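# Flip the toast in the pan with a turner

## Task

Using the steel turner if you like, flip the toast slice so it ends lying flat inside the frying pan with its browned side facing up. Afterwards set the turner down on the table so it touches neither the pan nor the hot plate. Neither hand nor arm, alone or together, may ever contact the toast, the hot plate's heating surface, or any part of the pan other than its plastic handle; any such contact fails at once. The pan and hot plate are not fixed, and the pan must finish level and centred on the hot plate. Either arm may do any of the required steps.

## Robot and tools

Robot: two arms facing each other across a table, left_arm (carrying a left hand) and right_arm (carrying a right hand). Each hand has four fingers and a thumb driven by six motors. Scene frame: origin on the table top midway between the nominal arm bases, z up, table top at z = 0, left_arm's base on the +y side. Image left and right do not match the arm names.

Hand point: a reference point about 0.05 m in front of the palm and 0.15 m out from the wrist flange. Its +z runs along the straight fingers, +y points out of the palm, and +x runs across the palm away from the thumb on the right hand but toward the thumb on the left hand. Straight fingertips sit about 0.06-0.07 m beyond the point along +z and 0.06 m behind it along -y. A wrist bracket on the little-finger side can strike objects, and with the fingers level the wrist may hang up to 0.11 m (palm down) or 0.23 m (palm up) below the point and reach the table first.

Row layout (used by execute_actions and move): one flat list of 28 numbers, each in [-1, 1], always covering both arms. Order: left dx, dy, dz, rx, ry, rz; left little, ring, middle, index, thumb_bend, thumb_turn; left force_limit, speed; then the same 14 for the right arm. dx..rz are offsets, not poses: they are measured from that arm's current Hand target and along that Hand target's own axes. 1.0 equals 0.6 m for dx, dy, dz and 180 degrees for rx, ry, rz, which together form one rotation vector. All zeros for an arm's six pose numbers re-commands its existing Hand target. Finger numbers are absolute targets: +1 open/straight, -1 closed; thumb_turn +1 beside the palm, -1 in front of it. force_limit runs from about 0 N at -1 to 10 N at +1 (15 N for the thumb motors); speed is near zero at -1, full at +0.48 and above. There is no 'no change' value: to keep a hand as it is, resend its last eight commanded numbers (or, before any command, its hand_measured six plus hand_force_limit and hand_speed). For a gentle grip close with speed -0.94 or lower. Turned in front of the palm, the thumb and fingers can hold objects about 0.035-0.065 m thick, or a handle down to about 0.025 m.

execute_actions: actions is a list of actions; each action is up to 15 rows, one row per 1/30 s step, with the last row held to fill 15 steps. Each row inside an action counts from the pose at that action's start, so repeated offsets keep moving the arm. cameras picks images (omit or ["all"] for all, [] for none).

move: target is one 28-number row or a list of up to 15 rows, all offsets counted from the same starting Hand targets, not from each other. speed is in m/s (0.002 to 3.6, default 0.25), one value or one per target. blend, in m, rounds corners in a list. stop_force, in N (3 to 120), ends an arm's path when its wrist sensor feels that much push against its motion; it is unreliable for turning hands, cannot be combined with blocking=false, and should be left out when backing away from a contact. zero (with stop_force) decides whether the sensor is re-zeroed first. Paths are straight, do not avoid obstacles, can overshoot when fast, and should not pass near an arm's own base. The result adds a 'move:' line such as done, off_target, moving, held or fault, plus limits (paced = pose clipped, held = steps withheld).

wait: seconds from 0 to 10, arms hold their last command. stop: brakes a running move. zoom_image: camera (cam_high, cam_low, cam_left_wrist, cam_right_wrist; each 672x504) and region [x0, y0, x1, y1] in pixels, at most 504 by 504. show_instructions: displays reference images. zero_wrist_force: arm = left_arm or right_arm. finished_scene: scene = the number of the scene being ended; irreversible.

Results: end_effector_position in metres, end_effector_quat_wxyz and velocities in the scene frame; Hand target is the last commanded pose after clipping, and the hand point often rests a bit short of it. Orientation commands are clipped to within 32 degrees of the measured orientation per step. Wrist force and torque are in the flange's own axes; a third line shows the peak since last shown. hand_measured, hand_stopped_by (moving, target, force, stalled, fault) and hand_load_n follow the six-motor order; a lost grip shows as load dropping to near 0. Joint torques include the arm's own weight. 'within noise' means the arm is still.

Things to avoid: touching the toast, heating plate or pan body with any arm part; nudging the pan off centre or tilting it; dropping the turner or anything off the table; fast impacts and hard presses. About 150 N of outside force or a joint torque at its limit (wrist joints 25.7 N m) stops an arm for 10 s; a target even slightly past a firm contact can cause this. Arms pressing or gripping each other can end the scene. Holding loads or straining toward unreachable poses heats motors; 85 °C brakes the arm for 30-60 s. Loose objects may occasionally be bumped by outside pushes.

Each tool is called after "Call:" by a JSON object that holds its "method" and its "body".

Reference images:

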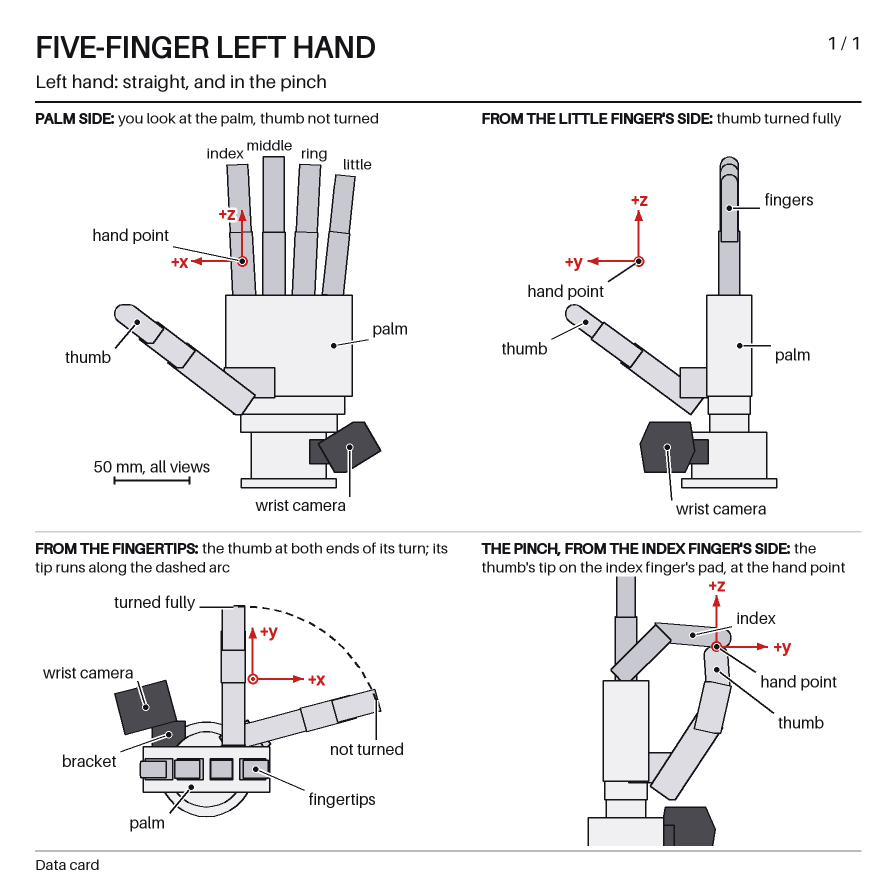

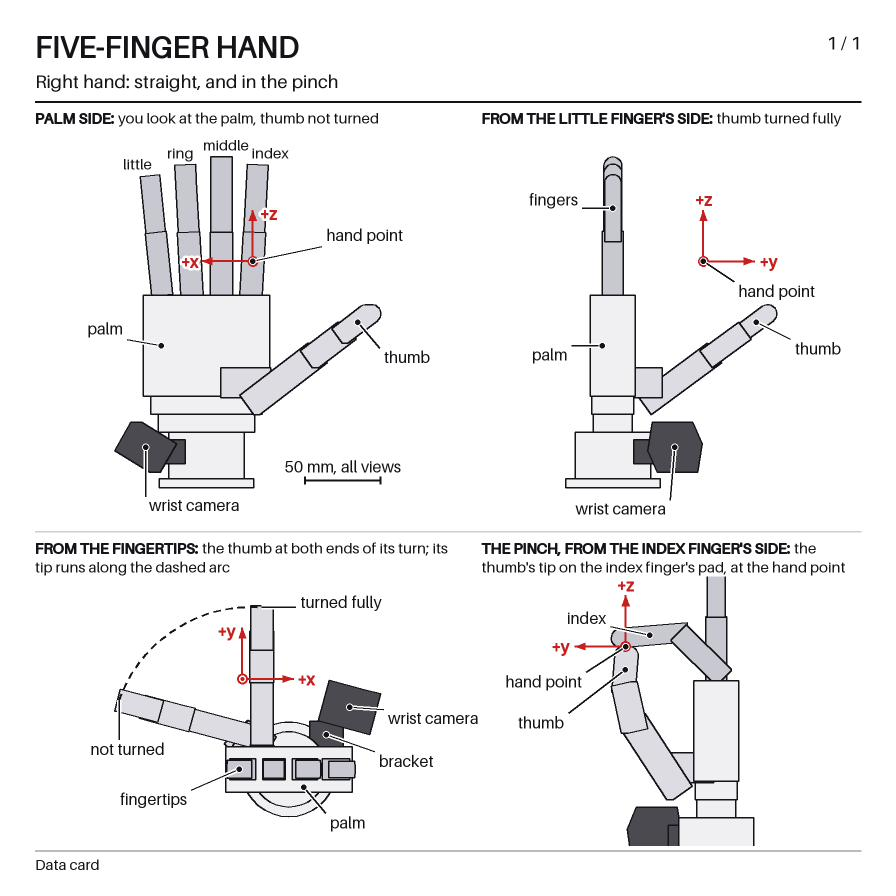

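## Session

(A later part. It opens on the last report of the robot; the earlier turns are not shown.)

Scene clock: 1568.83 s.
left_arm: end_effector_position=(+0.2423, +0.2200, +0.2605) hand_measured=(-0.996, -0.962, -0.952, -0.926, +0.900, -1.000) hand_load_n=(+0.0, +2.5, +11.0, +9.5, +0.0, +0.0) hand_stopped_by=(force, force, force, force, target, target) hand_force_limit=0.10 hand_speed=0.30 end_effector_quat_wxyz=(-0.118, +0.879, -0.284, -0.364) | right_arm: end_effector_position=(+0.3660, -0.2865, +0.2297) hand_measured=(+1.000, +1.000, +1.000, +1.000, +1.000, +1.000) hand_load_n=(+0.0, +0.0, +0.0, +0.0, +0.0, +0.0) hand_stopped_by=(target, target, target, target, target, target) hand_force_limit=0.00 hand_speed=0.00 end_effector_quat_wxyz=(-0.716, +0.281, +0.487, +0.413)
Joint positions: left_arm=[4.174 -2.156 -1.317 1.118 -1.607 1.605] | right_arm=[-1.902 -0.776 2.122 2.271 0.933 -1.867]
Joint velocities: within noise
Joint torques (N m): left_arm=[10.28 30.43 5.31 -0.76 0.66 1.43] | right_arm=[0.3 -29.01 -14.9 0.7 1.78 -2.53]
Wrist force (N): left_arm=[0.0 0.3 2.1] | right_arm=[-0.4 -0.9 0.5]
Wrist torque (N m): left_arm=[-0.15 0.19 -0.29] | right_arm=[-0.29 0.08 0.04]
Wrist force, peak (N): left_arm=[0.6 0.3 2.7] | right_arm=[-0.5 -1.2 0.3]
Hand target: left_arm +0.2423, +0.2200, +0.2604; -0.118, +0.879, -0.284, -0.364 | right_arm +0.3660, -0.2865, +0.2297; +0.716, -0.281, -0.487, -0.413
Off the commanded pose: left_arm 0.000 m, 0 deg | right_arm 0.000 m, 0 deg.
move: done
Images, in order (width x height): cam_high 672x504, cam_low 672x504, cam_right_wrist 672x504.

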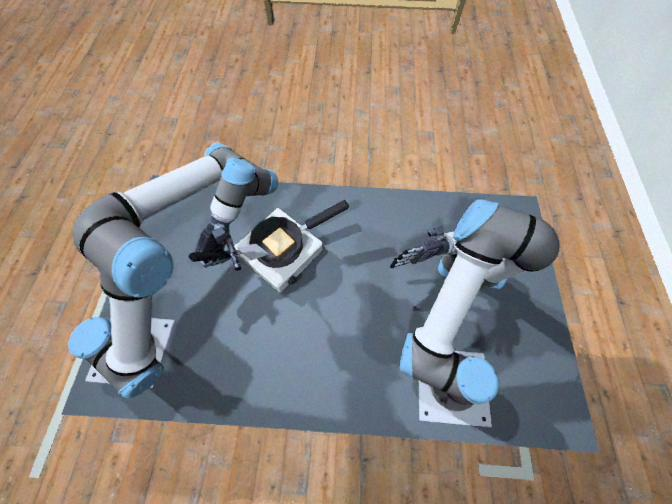

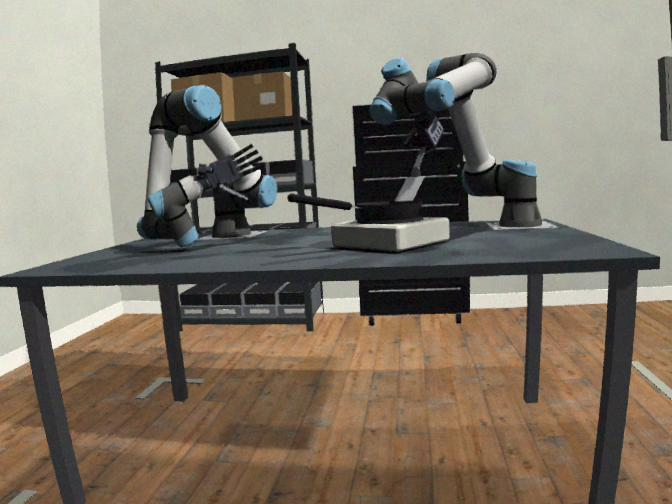

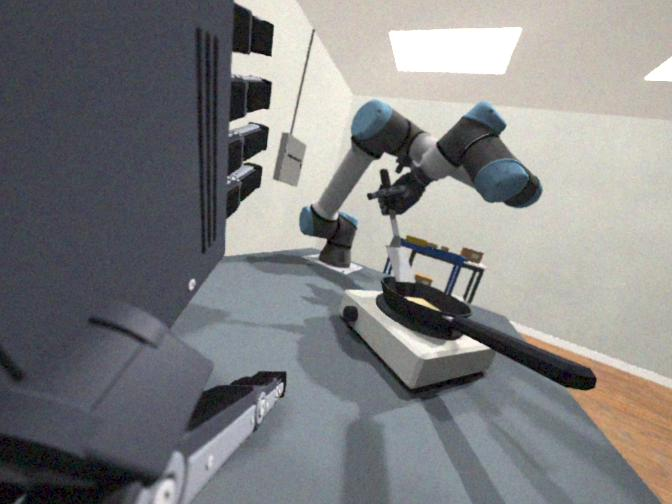

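Call:
{"method": "move", "body": {"target": [[0.0141,-0.0167,-0.0141,0,0,0,-1,-1,-1,-1,0.9,-1,0.1,0.3,0,0,0,0,0,0,1,1,1,1,1,1,0,0],[0.0493,-0.0167,0.0211,0,0,0,-1,-1,-1,-1,0.9,-1,0.1,0.3,0,0,0,0,0,0,1,1,1,1,1,1,0,0]], "speed": 0.05, "stop_force": 4, "cameras": ["cam_high","cam_right_wrist","cam_low","cam_left_wrist"]}}

Call:
{"method": "zoom_image", "body": {"camera": "cam_right_wrist", "region": [350, 220, 500, 370]}}

Call:
{"method": "zoom_image", "body": {"camera": "cam_high", "region": [220, 190, 330, 300]}}

Scene clock: 1582.07 s.
left_arm: end_effector_position=(+0.2579, +0.2211, +0.2305) hand_measured=(-0.996, -0.962, -0.952, -0.926, +0.900, -1.000) hand_load_n=(+0.0, +2.5, +11.0, +9.5, +0.0, +0.0) hand_stopped_by=(force, force, force, force, target, target) hand_force_limit=0.10 hand_speed=0.30 end_effector_quat_wxyz=(-0.118, +0.879, -0.284, -0.364) | right_arm: end_effector_position=(+0.3660, -0.2865, +0.2297) hand_measured=(+1.000, +1.000, +1.000, +1.000, +1.000, +1.000) hand_load_n=(+0.0, +0.0, +0.0, +0.0, +0.0, +0.0) hand_stopped_by=(target, target, target, target, target, target) hand_force_limit=0.00 hand_speed=0.00 end_effector_quat_wxyz=(-0.716, +0.281, +0.487, +0.413)
Joint positions: left_arm=[4.192 -2.205 -1.318 1.168 -1.619 1.617] | right_arm=[-1.902 -0.776 2.122 2.271 0.933 -1.867]
Joint velocities: within noise
Joint torques (N m): left_arm=[8.92 31.39 5.37 -0.36 -1.49 2.46] | right_arm=[-0.56 -29.18 -14.84 0.64 1.85 -2.48]
Wrist force (N): left_arm=[0.3 0.3 1.6] | right_arm=[-0.6 -0.7 0.6]
Wrist torque (N m): left_arm=[-0.09 0.13 -0.28] | right_arm=[-0.27 0.10 0.04]
Wrist force, peak (N): left_arm=[0.6 0.3 2.4] | right_arm=[-0.7 -1.1 0.3]
Hand target: left_arm +0.2579, +0.2211, +0.2305; -0.118, +0.879, -0.284, -0.364 | right_arm +0.3660, -0.2865, +0.2297; +0.716, -0.281, -0.487, -0.413
Off the commanded pose: left_arm 0.000 m, 0 deg | right_arm 0.000 m, 0 deg.
move: done

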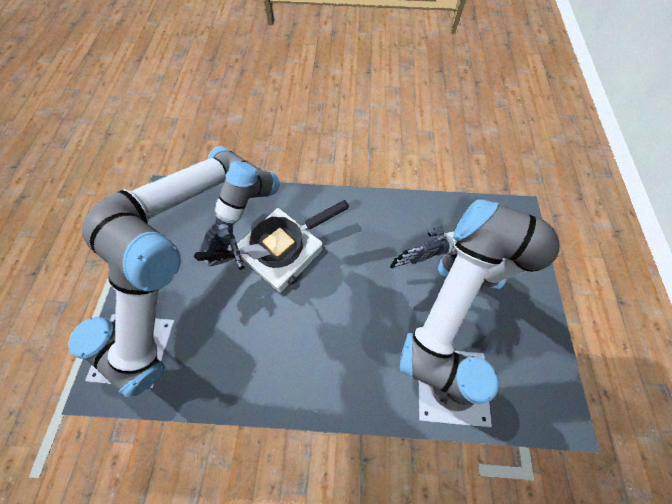

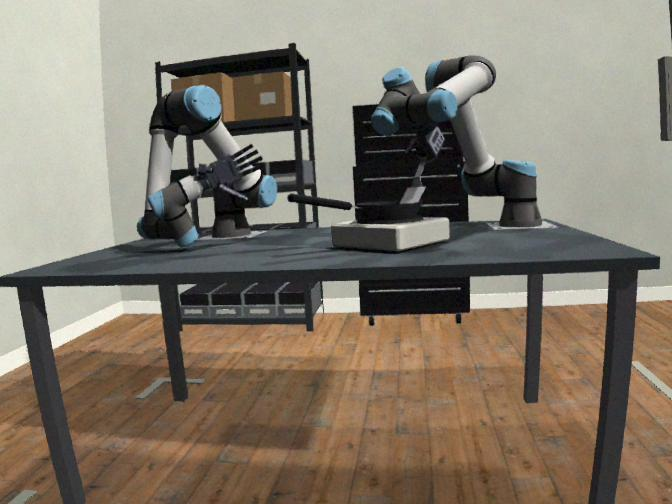

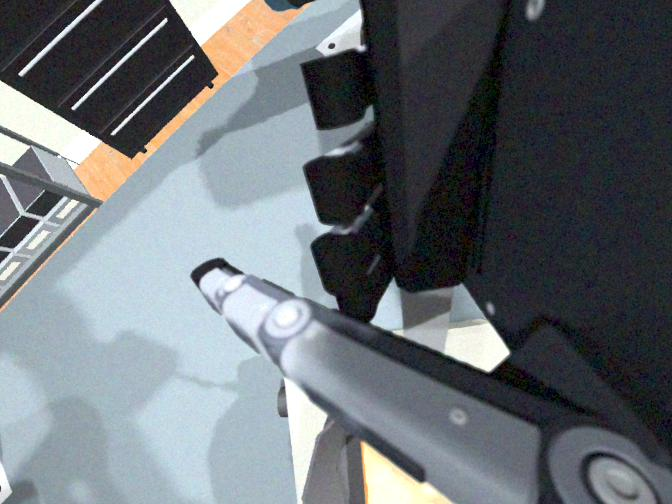

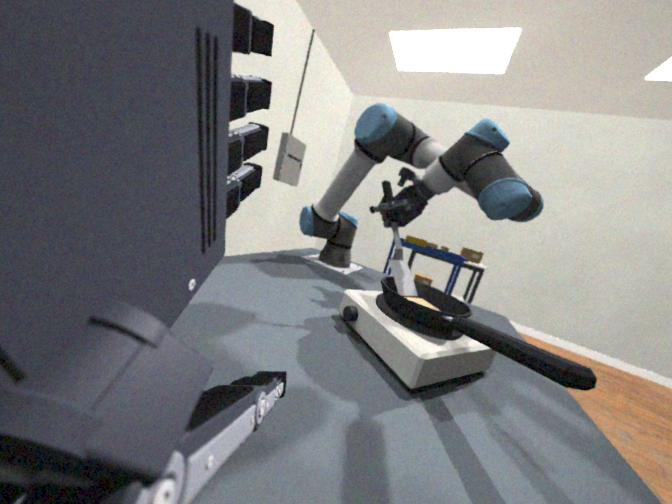

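Scaled by 3.360.

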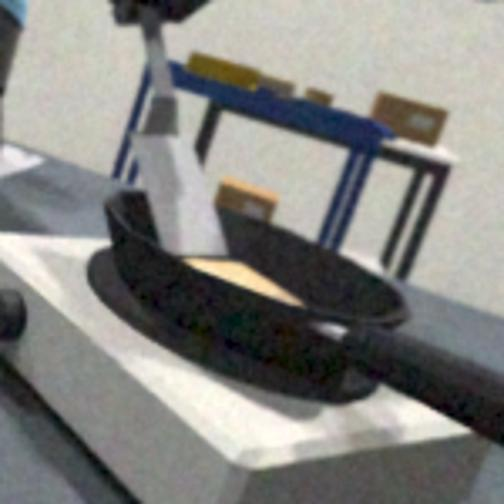

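Scaled by 4.582.

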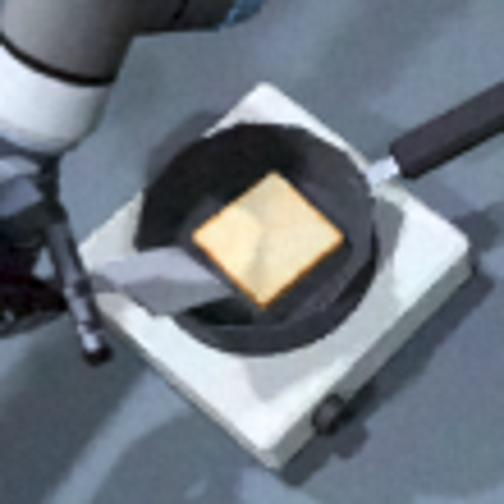

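Call:
{"method": "move", "body": {"target": [0.045,0.006,0.045,0,0,0,-1,-1,-1,-1,0.9,-1,0.1,0.3,0,0,0,0,0,0,1,1,1,1,1,1,0,0], "speed": 0.02, "stop_force": 3, "cameras": ["cam_high","cam_right_wrist"]}}

Call:
{"method": "zoom_image", "body": {"camera": "cam_right_wrist", "region": [350, 220, 500, 370]}}

Call:
{"method": "zoom_image", "body": {"camera": "cam_high", "region": [220, 190, 330, 300]}}

Scene clock: 1588.70 s.
left_arm: end_effector_position=(+0.2576, +0.2207, +0.2249) hand_measured=(-0.996, -0.962, -0.952, -0.926, +0.900, -1.000) hand_load_n=(+1.0, +4.5, +11.0, +7.5, +0.0, +0.0) hand_stopped_by=(force, force, force, force, target, target) hand_force_limit=0.10 hand_speed=0.30 end_effector_quat_wxyz=(-0.118, +0.879, -0.284, -0.364) | right_arm: end_effector_position=(+0.3660, -0.2865, +0.2297) hand_measured=(+1.000, +1.000, +1.000, +1.000, +1.000, +1.000) hand_load_n=(+0.0, +0.0, +0.0, +0.0, +0.0, +0.0) hand_stopped_by=(target, target, target, target, target, target) hand_force_limit=0.00 hand_speed=0.00 end_effector_quat_wxyz=(-0.716, +0.281, +0.487, +0.413)
Joint positions: left_arm=[4.191 -2.21 -1.324 1.18 -1.618 1.617] | right_arm=[-1.902 -0.776 2.122 2.271 0.933 -1.867]
Joint velocities: within noise
Joint torques (N m): left_arm=[11.64 48.01 28.44 -5.76 -3.04 2.26] | right_arm=[-0.59 -29.12 -14.52 0.61 1.74 -2.54]
Wrist force (N): left_arm=[0.3 1.0 1.3] | right_arm=[-0.6 -0.8 0.1]
Wrist torque (N m): left_arm=[-0.04 0.30 -0.17] | right_arm=[-0.26 0.12 0.03]
Wrist force, peak (N): left_arm=[-0.1 0.1 2.4] | right_arm=[-0.8 -0.9 0.4]
Hand target: left_arm +0.2576, +0.2207, +0.2249; -0.118, +0.879, -0.284, -0.364 (not the last commanded pose) | right_arm +0.3660, -0.2865, +0.2297; +0.716, -0.281, -0.487, -0.413
Off the commanded pose: left_arm 0.033 m, 0 deg | right_arm 0.000 m, 0 deg.
move: contact (left_arm)
Images, in order (width x height): cam_high 672x504, cam_right_wrist 672x504.

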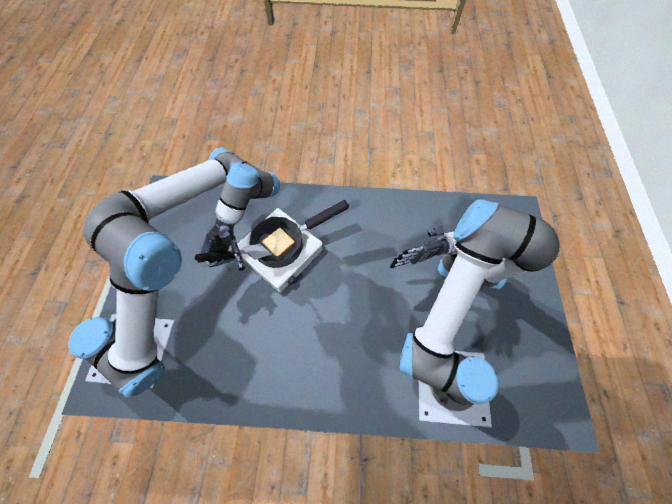

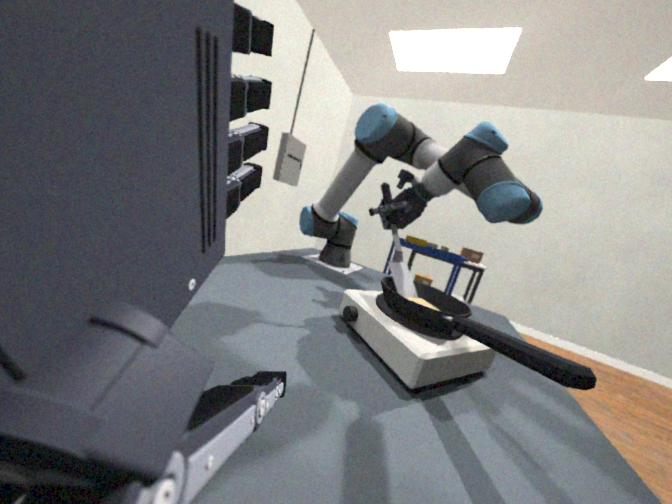

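Scaled by 3.360.

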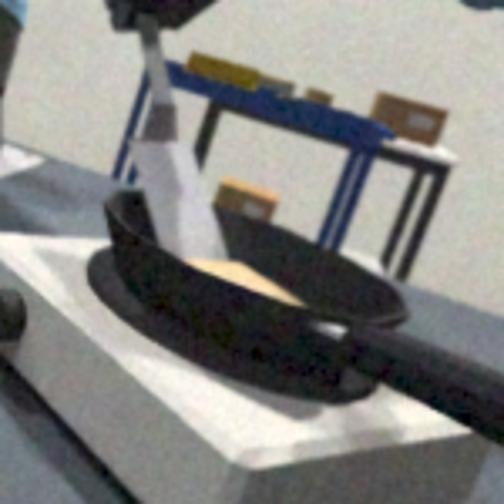

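Scaled by 4.582.

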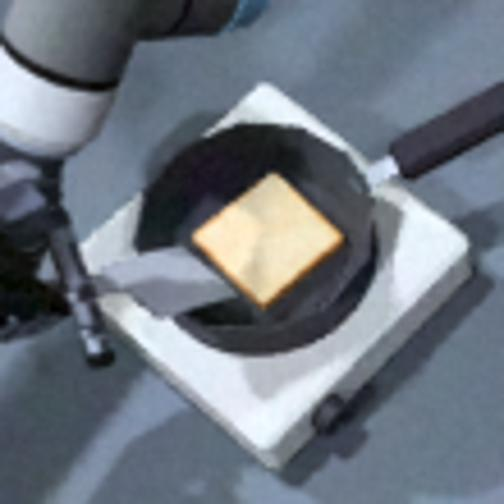

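Call:
{"method": "zoom_image", "body": {"camera": "cam_high", "region": [235, 220, 295, 280]}}

Call:
{"method": "zoom_image", "body": {"camera": "cam_right_wrist", "region": [375, 240, 455, 320]}}

Scaled by 8.400.

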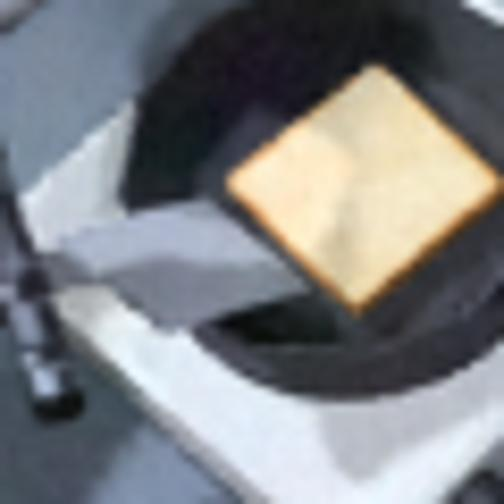

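Scaled by 6.300.

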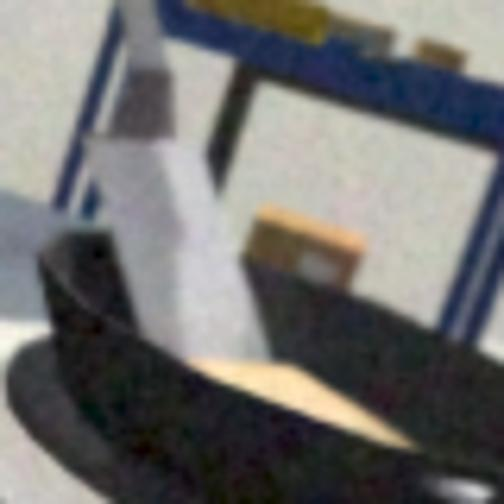

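Call:
{"method": "move", "body": {"target": [[-0.008,0,-0.008,0,0,0,-1,-1,-1,-1,0.9,-1,0.1,0.3,0,0,0,0,0,0,1,1,1,1,1,1,0,0],[-0.008,0.02,-0.008,0,0,0,-1,-1,-1,-1,0.9,-1,0.1,0.3,0,0,0,0,0,0,1,1,1,1,1,1,0,0]], "speed": 0.04, "cameras": []}}

Call:
{"method": "move", "body": {"target": [0.04,0,0.04,0,0,0,-1,-1,-1,-1,0.9,-1,0.1,0.3,0,0,0,0,0,0,1,1,1,1,1,1,0,0], "speed": 0.02, "stop_force": 3, "cameras": ["cam_high","cam_right_wrist"]}}

Call:
{"method": "zoom_image", "body": {"camera": "cam_high", "region": [235, 220, 295, 280]}}

Call:
{"method": "zoom_image", "body": {"camera": "cam_right_wrist", "region": [375, 240, 455, 320]}}

Scene clock: 1599.90 s.
left_arm: end_effector_position=(+0.2506, +0.2111, +0.2317) hand_measured=(-0.996, -0.962, -0.952, -0.926, +0.900, -1.000) hand_load_n=(+0.0, +2.5, +10.0, +8.5, +0.0, +0.5) hand_stopped_by=(force, force, force, force, target, target) hand_force_limit=0.10 hand_speed=0.30 end_effector_quat_wxyz=(-0.118, +0.879, -0.284, -0.364) | right_arm: end_effector_position=(+0.3660, -0.2865, +0.2297) hand_measured=(+1.000, +1.000, +1.000, +1.000, +1.000, +1.000) hand_load_n=(+0.0, +0.0, +0.0, +0.0, +0.0, +0.5) hand_stopped_by=(target, target, target, target, target, target) hand_force_limit=0.00 hand_speed=0.00 end_effector_quat_wxyz=(-0.716, +0.281, +0.487, +0.413)
Joint positions: left_arm=[4.169 -2.209 -1.308 1.161 -1.603 1.601] | right_arm=[-1.902 -0.776 2.122 2.271 0.933 -1.867]
Joint velocities: within noise
Joint torques (N m): left_arm=[-7.37 31.15 28.08 -5.52 2.77 -2.32] | right_arm=[-0.5 -29.11 -14.61 0.6 1.73 -2.57]
Wrist force (N): left_arm=[0.5 0.3 2.2] | right_arm=[-0.5 -0.8 0.4]
Wrist torque (N m): left_arm=[-0.13 0.12 -0.27] | right_arm=[-0.27 0.10 0.04]
Wrist force, peak (N): left_arm=[0.4 0.3 2.5] | right_arm=[-0.7 -1.1 0.4]
Hand target: left_arm +0.2505, +0.2110, +0.2317; -0.118, +0.879, -0.284, -0.364 | right_arm +0.3660, -0.2865, +0.2297; +0.716, -0.281, -0.487, -0.413
Off the commanded pose: left_arm 0.000 m, 0 deg | right_arm 0.000 m, 0 deg.
move: done
No camera images: "cameras" was empty.

Scene clock: 1601.57 s.
left_arm: end_effector_position=(+0.2505, +0.2110, +0.2203) hand_measured=(-0.996, -0.962, -0.952, -0.926, +0.900, -1.000) hand_load_n=(+0.5, +3.5, +10.0, +7.0, +0.0, +0.5) hand_stopped_by=(force, force, force, force, target, target) hand_force_limit=0.10 hand_speed=0.30 end_effector_quat_wxyz=(-0.118, +0.879, -0.284, -0.364) | right_arm: end_effector_position=(+0.3660, -0.2865, +0.2297) hand_measured=(+1.000, +1.000, +1.000, +1.000, +1.000, +1.000) hand_load_n=(+0.0, +0.0, +0.0, +0.0, +0.0, +0.0) hand_stopped_by=(target, target, target, target, target, target) hand_force_limit=0.00 hand_speed=0.00 end_effector_quat_wxyz=(-0.716, +0.281, +0.487, +0.413)
Joint positions: left_arm=[4.169 -2.22 -1.321 1.185 -1.603 1.601] | right_arm=[-1.902 -0.776 2.122 2.271 0.933 -1.867]
Joint velocities: within noise
Joint torques (N m): left_arm=[-6.9 47.83 27.74 -5.43 2.58 -2.37] | right_arm=[-1.04 -29.49 -14.68 0.55 1.67 -2.56]
Wrist force (N): left_arm=[-0.1 0.2 1.7] | right_arm=[-0.5 -0.7 0.3]
Wrist torque (N m): left_arm=[-0.17 0.31 -0.27] | right_arm=[-0.26 0.09 0.04]
Wrist force, peak (N): left_arm=[-4.7 0.0 0.0] | right_arm=[-0.6 -1.0 0.1]
Hand target: left_arm +0.2505, +0.2110, +0.2203; -0.118, +0.879, -0.284, -0.364 (not the last commanded pose) | right_arm +0.3660, -0.2865, +0.2297; +0.716, -0.281, -0.487, -0.413
Off the commanded pose: left_arm 0.023 m, 0 deg | right_arm 0.000 m, 0 deg.
move: contact (left_arm)
Images, in order (width x height): cam_high 672x504, cam_right_wrist 672x504.

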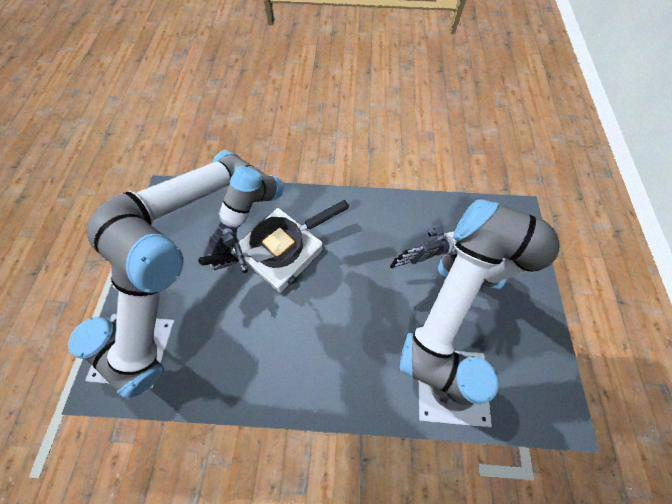

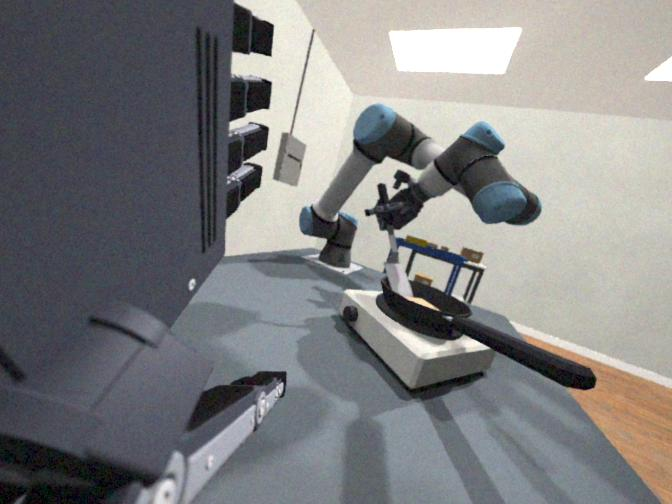

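Scaled by 8.400.

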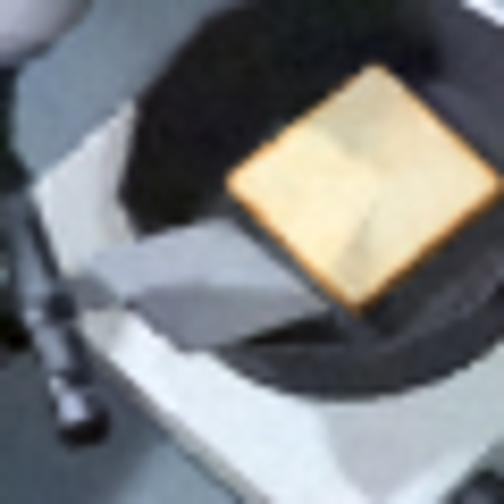

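Scaled by 6.300.

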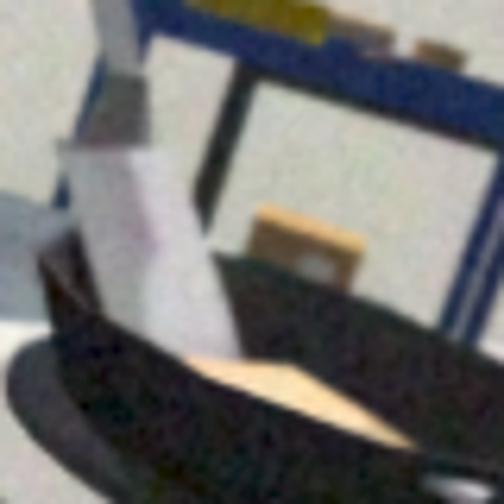

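Call:
{"method": "move", "body": {"target": [0.0075,0.0117,0.0380,0,0.0389,0,-1,-1,-1,-1,0.9,-1,0.1,0.3,0,0,0,0,0,0,1,1,1,1,1,1,0,0], "speed": 0.04, "cameras": ["cam_high","cam_right_wrist"]}}

Call:
{"method": "zoom_image", "body": {"camera": "cam_high", "region": [235, 220, 295, 280]}}

Call:
{"method": "zoom_image", "body": {"camera": "cam_right_wrist", "region": [375, 240, 455, 320]}}

Scene clock: 1614.80 s.
left_arm: end_effector_position=(+0.2360, +0.2129, +0.2011) hand_measured=(-0.996, -0.962, -0.952, -0.926, +0.900, -1.000) hand_load_n=(+4.0, +5.0, +7.0, +4.0, +0.0, +0.5) hand_stopped_by=(force, force, force, force, target, target) hand_force_limit=0.10 hand_speed=0.30 end_effector_quat_wxyz=(-0.101, +0.900, -0.291, -0.309) | right_arm: end_effector_position=(+0.3660, -0.2865, +0.2297) hand_measured=(+1.000, +1.000, +1.000, +1.000, +1.000, +1.000) hand_load_n=(-0.5, +0.0, +0.0, +0.0, +0.0, -0.5) hand_stopped_by=(target, target, target, target, target, target) hand_force_limit=0.00 hand_speed=0.00 end_effector_quat_wxyz=(-0.716, +0.281, +0.487, +0.413)
Joint positions: left_arm=[4.158 -2.149 -1.42 1.335 -1.592 1.596] | right_arm=[-1.902 -0.776 2.122 2.271 0.933 -1.867]
Joint velocities: within noise
Joint torques (N m): left_arm=[-9.04 42.8 4 -0.49 2.94 -2.42] | right_arm=[-0.95 -28.88 -14.34 0.62 1.64 -2.51]
Wrist force (N): left_arm=[-1.7 -1.9 -1.6] | right_arm=[-0.9 -0.8 0.3]
Wrist torque (N m): left_arm=[-0.17 0.69 -0.54] | right_arm=[-0.27 0.17 0.01]
Wrist force, peak (N): left_arm=[-2.0 -2.4 -2.0] | right_arm=[-0.9 -0.9 0.4]
Hand target: left_arm +0.2360, +0.2129, +0.2010; -0.101, +0.900, -0.291, -0.309 | right_arm +0.3660, -0.2865, +0.2297; +0.716, -0.281, -0.487, -0.413
Off the commanded pose: left_arm 0.000 m, 0 deg | right_arm 0.000 m, 0 deg.
move: done
Images, in order (width x height): cam_high 672x504, cam_right_wrist 672x504.

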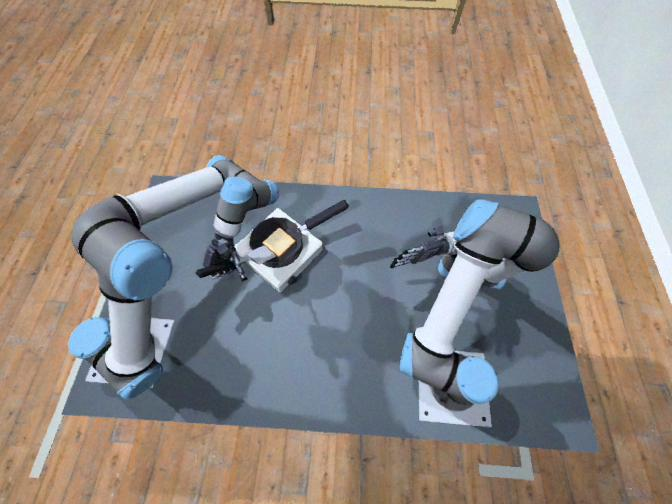

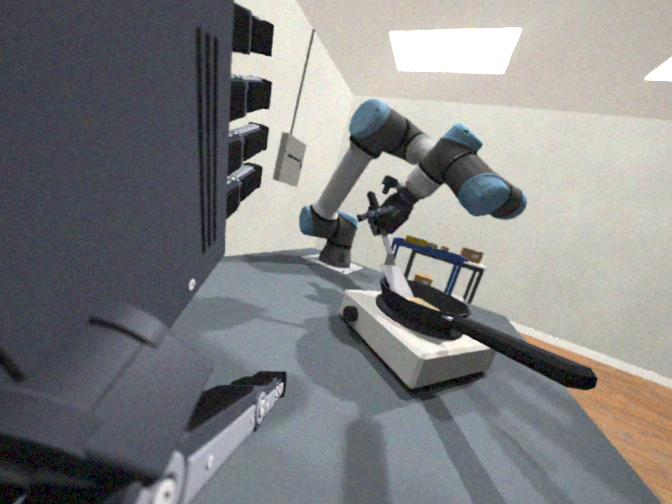

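Scaled by 8.400.

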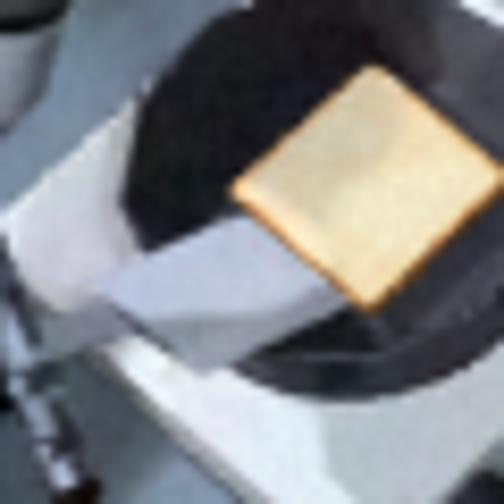

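Scaled by 6.300.

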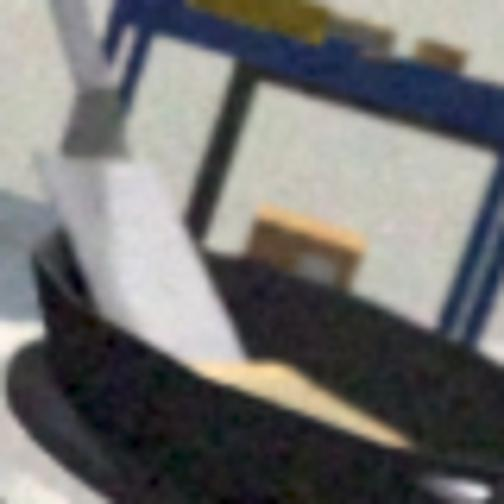

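Call:
{"method": "move", "body": {"target": [0.020,0,0.021,0,0.0278,0,-1,-1,-1,-1,0.9,-1,0.1,0.3,0,0,0,0,0,0,1,1,1,1,1,1,0,0], "speed": 0.04, "cameras": ["cam_high","cam_right_wrist"]}}

Call:
{"method": "zoom_image", "body": {"camera": "cam_high", "region": [235, 220, 295, 280]}}

Call:
{"method": "zoom_image", "body": {"camera": "cam_right_wrist", "region": [375, 240, 455, 320]}}

Scene clock: 1623.80 s.
left_arm: end_effector_position=(+0.2374, +0.2119, +0.1837) hand_measured=(-0.996, -0.962, -0.952, -0.926, +0.900, -1.000) hand_load_n=(+4.5, +4.5, +6.0, +4.0, +0.0, +0.0) hand_stopped_by=(force, force, force, force, target, target) hand_force_limit=0.10 hand_speed=0.30 end_effector_quat_wxyz=(-0.088, +0.912, -0.295, -0.270) | right_arm: end_effector_position=(+0.3660, -0.2865, +0.2297) hand_measured=(+1.000, +1.000, +1.000, +1.000, +1.000, +1.000) hand_load_n=(+0.0, +0.0, +0.0, +0.0, +0.0, +0.0) hand_stopped_by=(target, target, target, target, target, target) hand_force_limit=0.00 hand_speed=0.00 end_effector_quat_wxyz=(-0.716, +0.281, +0.487, +0.413)
Joint positions: left_arm=[4.159 -2.121 -1.465 1.44 -1.591 1.599] | right_arm=[-1.902 -0.776 2.122 2.271 0.933 -1.867]
Joint velocities: within noise
Joint torques (N m): left_arm=[7.61 42.28 2.39 -0.63 3.09 2.9] | right_arm=[-1.94 -29.16 -14.61 0.59 1.73 -2.49]
Wrist force (N): left_arm=[-2.3 -1.8 -2.3] | right_arm=[-0.5 -0.8 0.3]
Wrist torque (N m): left_arm=[-0.12 0.71 -0.53] | right_arm=[-0.27 0.09 0.04]
Wrist force, peak (N): left_arm=[-2.2 -2.6 -2.3] | right_arm=[-0.8 -0.8 0.4]
Hand target: left_arm +0.2374, +0.2119, +0.1837; -0.088, +0.912, -0.295, -0.270 | right_arm +0.3660, -0.2865, +0.2297; +0.716, -0.281, -0.487, -0.413
Off the commanded pose: left_arm 0.000 m, 0 deg | right_arm 0.000 m, 0 deg.
move: done
Images, in order (width x height): cam_high 672x504, cam_right_wrist 672x504.

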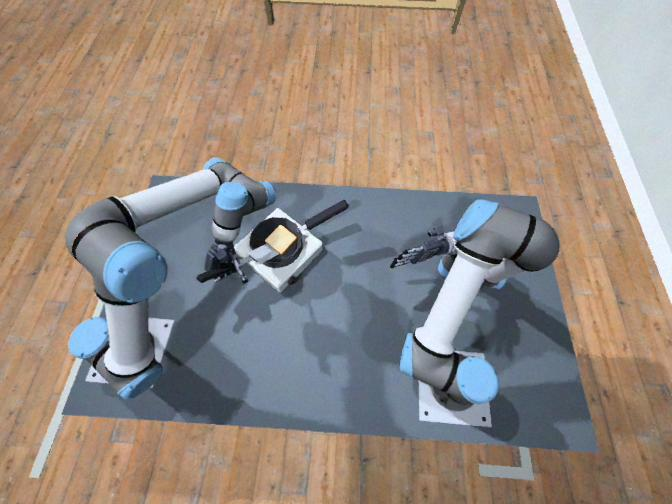

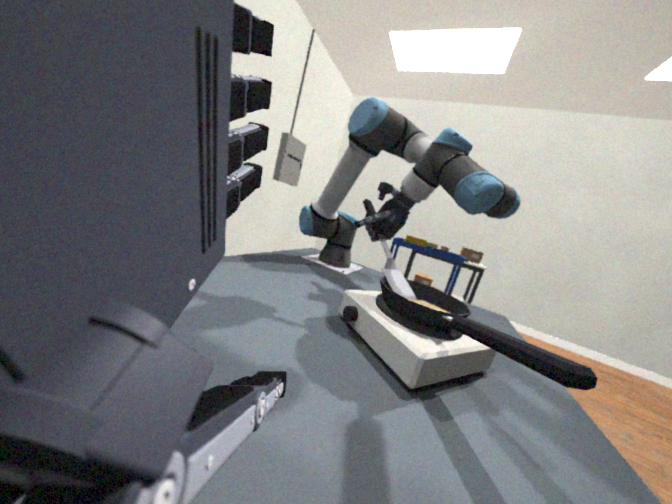

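Scaled by 8.400.

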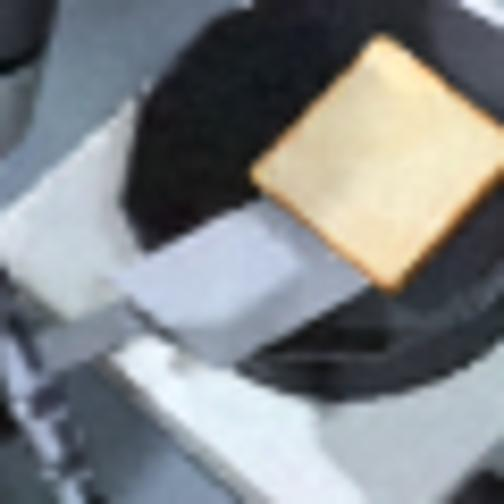

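Scaled by 6.300.

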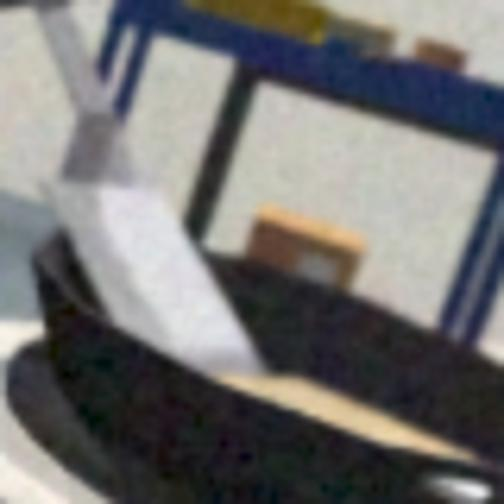

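Call:
{"method": "move", "body": {"target": [0.0265,0,0.0217,0,0.0333,0,-1,-1,-1,-1,0.9,-1,0.1,0.3,0,0,0,0,0,0,1,1,1,1,1,1,0,0], "speed": 0.04, "cameras": ["cam_high","cam_right_wrist"]}}

Call:
{"method": "zoom_image", "body": {"camera": "cam_high", "region": [235, 220, 295, 280]}}

Call:
{"method": "zoom_image", "body": {"camera": "cam_right_wrist", "region": [375, 240, 475, 340]}}

Scene clock: 1629.73 s.
left_arm: end_effector_position=(+0.2424, +0.2083, +0.1642) hand_measured=(-0.996, -0.962, -0.952, -0.926, +0.900, -1.000) hand_load_n=(+4.5, +4.0, +5.5, +3.0, +0.0, +0.5) hand_stopped_by=(force, force, force, force, target, target) hand_force_limit=0.10 hand_speed=0.30 end_effector_quat_wxyz=(-0.072, +0.925, -0.299, -0.222) | right_arm: end_effector_position=(+0.3660, -0.2865, +0.2297) hand_measured=(+1.000, +1.000, +1.000, +1.000, +1.000, +1.000) hand_load_n=(+0.0, +0.0, +0.0, +0.0, +0.0, +0.0) hand_stopped_by=(target, target, target, target, target, target) hand_force_limit=0.00 hand_speed=0.00 end_effector_quat_wxyz=(-0.716, +0.281, +0.487, +0.413)
Joint positions: left_arm=[4.161 -2.094 -1.51 1.562 -1.588 1.602] | right_arm=[-1.902 -0.776 2.122 2.271 0.933 -1.867]
Joint velocities: within noise
Joint torques (N m): left_arm=[8.94 41.13 2.49 -0.61 2.74 2.66] | right_arm=[-1.9 -29.46 -14.37 0.46 1.64 -2.51]
Wrist force (N): left_arm=[-2.1 -1.0 -2.2] | right_arm=[-0.6 -0.8 0.2]
Wrist torque (N m): left_arm=[-0.06 0.60 -0.37] | right_arm=[-0.26 0.12 0.03]
Wrist force, peak (N): left_arm=[-2.8 -2.1 -2.5] | right_arm=[-0.7 -0.9 0.4]
Hand target: left_arm +0.2424, +0.2083, +0.1641; -0.072, +0.925, -0.299, -0.222 | right_arm +0.3660, -0.2865, +0.2297; +0.716, -0.281, -0.487, -0.413
Off the commanded pose: left_arm 0.000 m, 0 deg | right_arm 0.000 m, 0 deg.
move: done
Images, in order (width x height): cam_high 672x504, cam_right_wrist 672x504.

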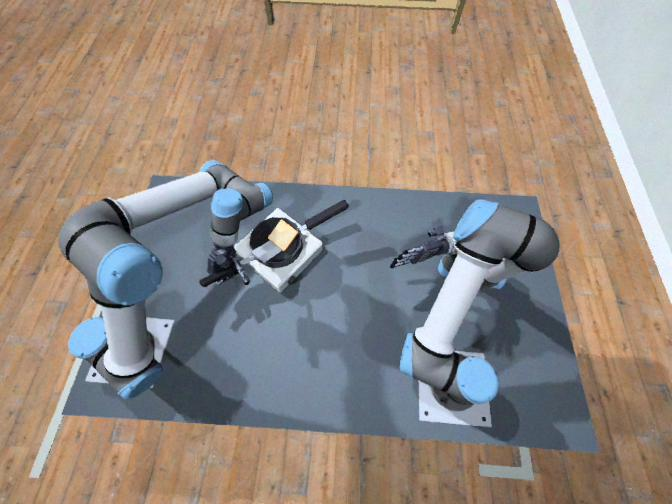

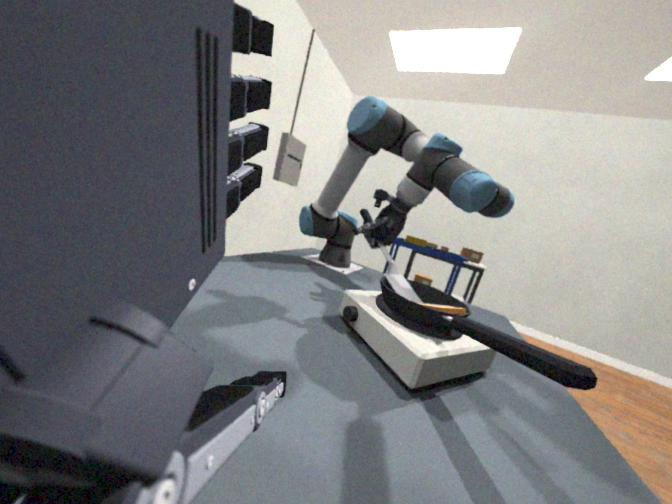

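Scaled by 8.400.

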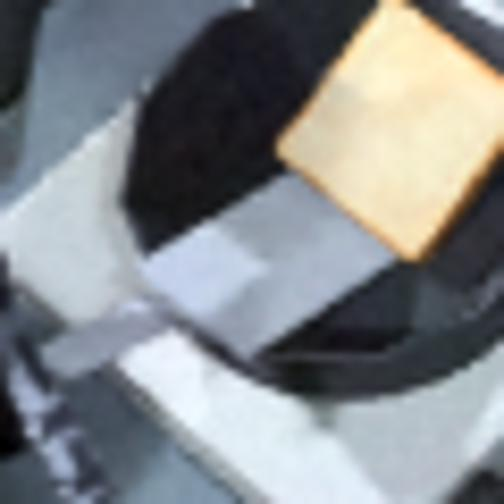

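Scaled by 5.040.

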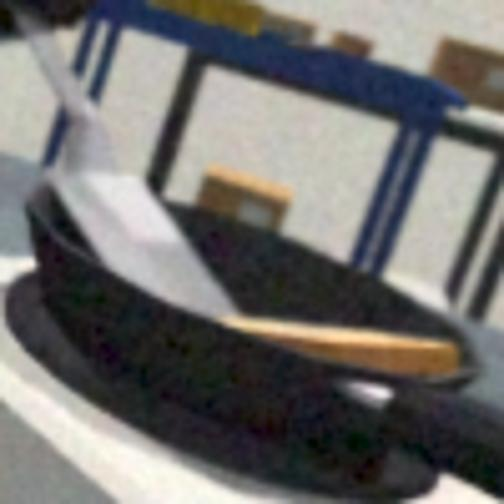

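Call:
{"method": "move", "body": {"target": [0.0253,0,0.0115,0,0.0222,0,-1,-1,-1,-1,0.9,-1,0.1,0.3,0,0,0,0,0,0,1,1,1,1,1,1,0,0], "speed": 0.06, "cameras": ["cam_high","cam_right_wrist"]}}

Call:
{"method": "zoom_image", "body": {"camera": "cam_high", "region": [235, 210, 305, 280]}}

Call:
{"method": "zoom_image", "body": {"camera": "cam_right_wrist", "region": [375, 240, 475, 340]}}

Scene clock: 1653.20 s.
left_arm: end_effector_position=(+0.2509, +0.2022, +0.1511) hand_measured=(-0.996, -0.962, -0.952, -0.926, +0.900, -1.000) hand_load_n=(+2.5, +3.5, +6.0, +5.0, +0.0, +0.0) hand_stopped_by=(force, force, force, force, target, target) hand_force_limit=0.10 hand_speed=0.30 end_effector_quat_wxyz=(-0.062, +0.932, -0.302, -0.189) | right_arm: end_effector_position=(+0.3660, -0.2865, +0.2297) hand_measured=(+1.000, +1.000, +1.000, +1.000, +1.000, +1.000) hand_load_n=(+0.0, +0.0, +0.0, -0.5, +0.0, +0.5) hand_stopped_by=(target, target, target, target, target, target) hand_force_limit=0.00 hand_speed=0.00 end_effector_quat_wxyz=(-0.716, +0.281, +0.487, +0.413)
Joint positions: left_arm=[4.161 -2.088 -1.523 1.639 -1.586 1.604] | right_arm=[-1.902 -0.776 2.122 2.271 0.933 -1.867]
Joint velocities: within noise
Joint torques (N m): left_arm=[9.04 43.38 3.51 -0.22 2.86 2.6] | right_arm=[-2.01 -29.62 -14.46 0.41 1.65 -2.47]
Wrist force (N): left_arm=[0.1 0.6 2.5] | right_arm=[-0.7 -0.7 0.3]
Wrist torque (N m): left_arm=[-0.02 0.02 -0.18] | right_arm=[-0.25 0.12 0.03]
Wrist force, peak (N): left_arm=[-3.0 -1.6 -2.2] | right_arm=[-0.8 -0.9 0.4]
Hand target: left_arm +0.2509, +0.2022, +0.1511; -0.062, +0.932, -0.302, -0.189 | right_arm +0.3660, -0.2865, +0.2297; +0.716, -0.281, -0.487, -0.413
Off the commanded pose: left_arm 0.000 m, 0 deg | right_arm 0.000 m, 0 deg.
move: done
Images, in order (width x height): cam_high 672x504, cam_right_wrist 672x504.

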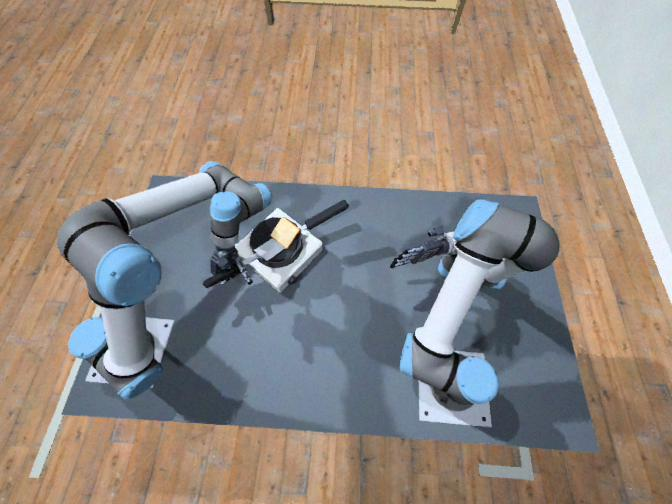

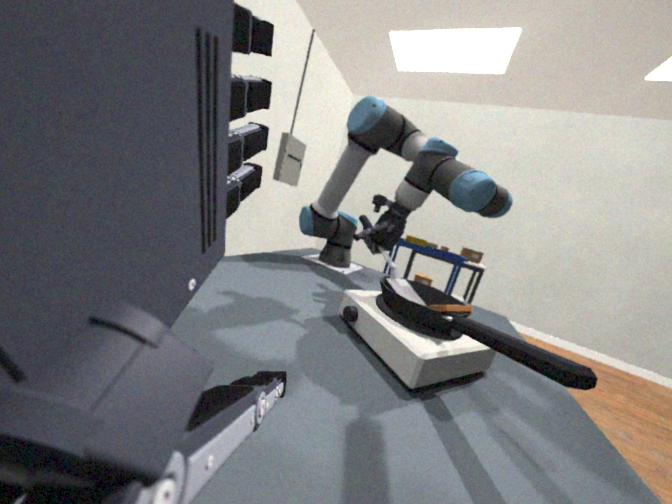

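Scaled by 7.200.

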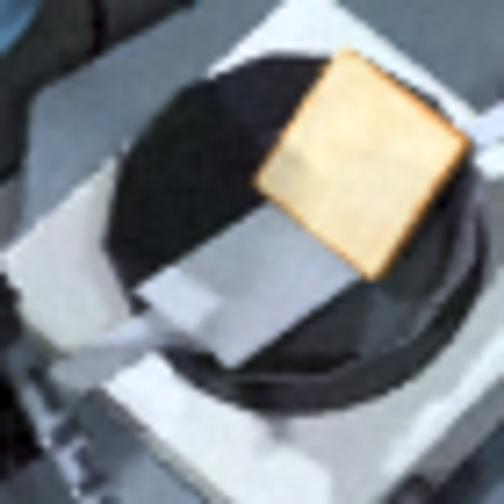

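Scaled by 5.040.

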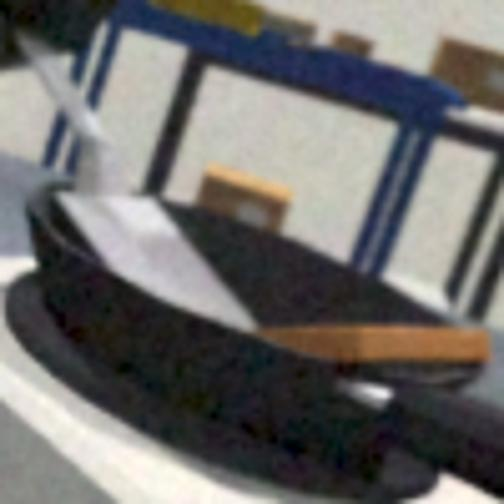

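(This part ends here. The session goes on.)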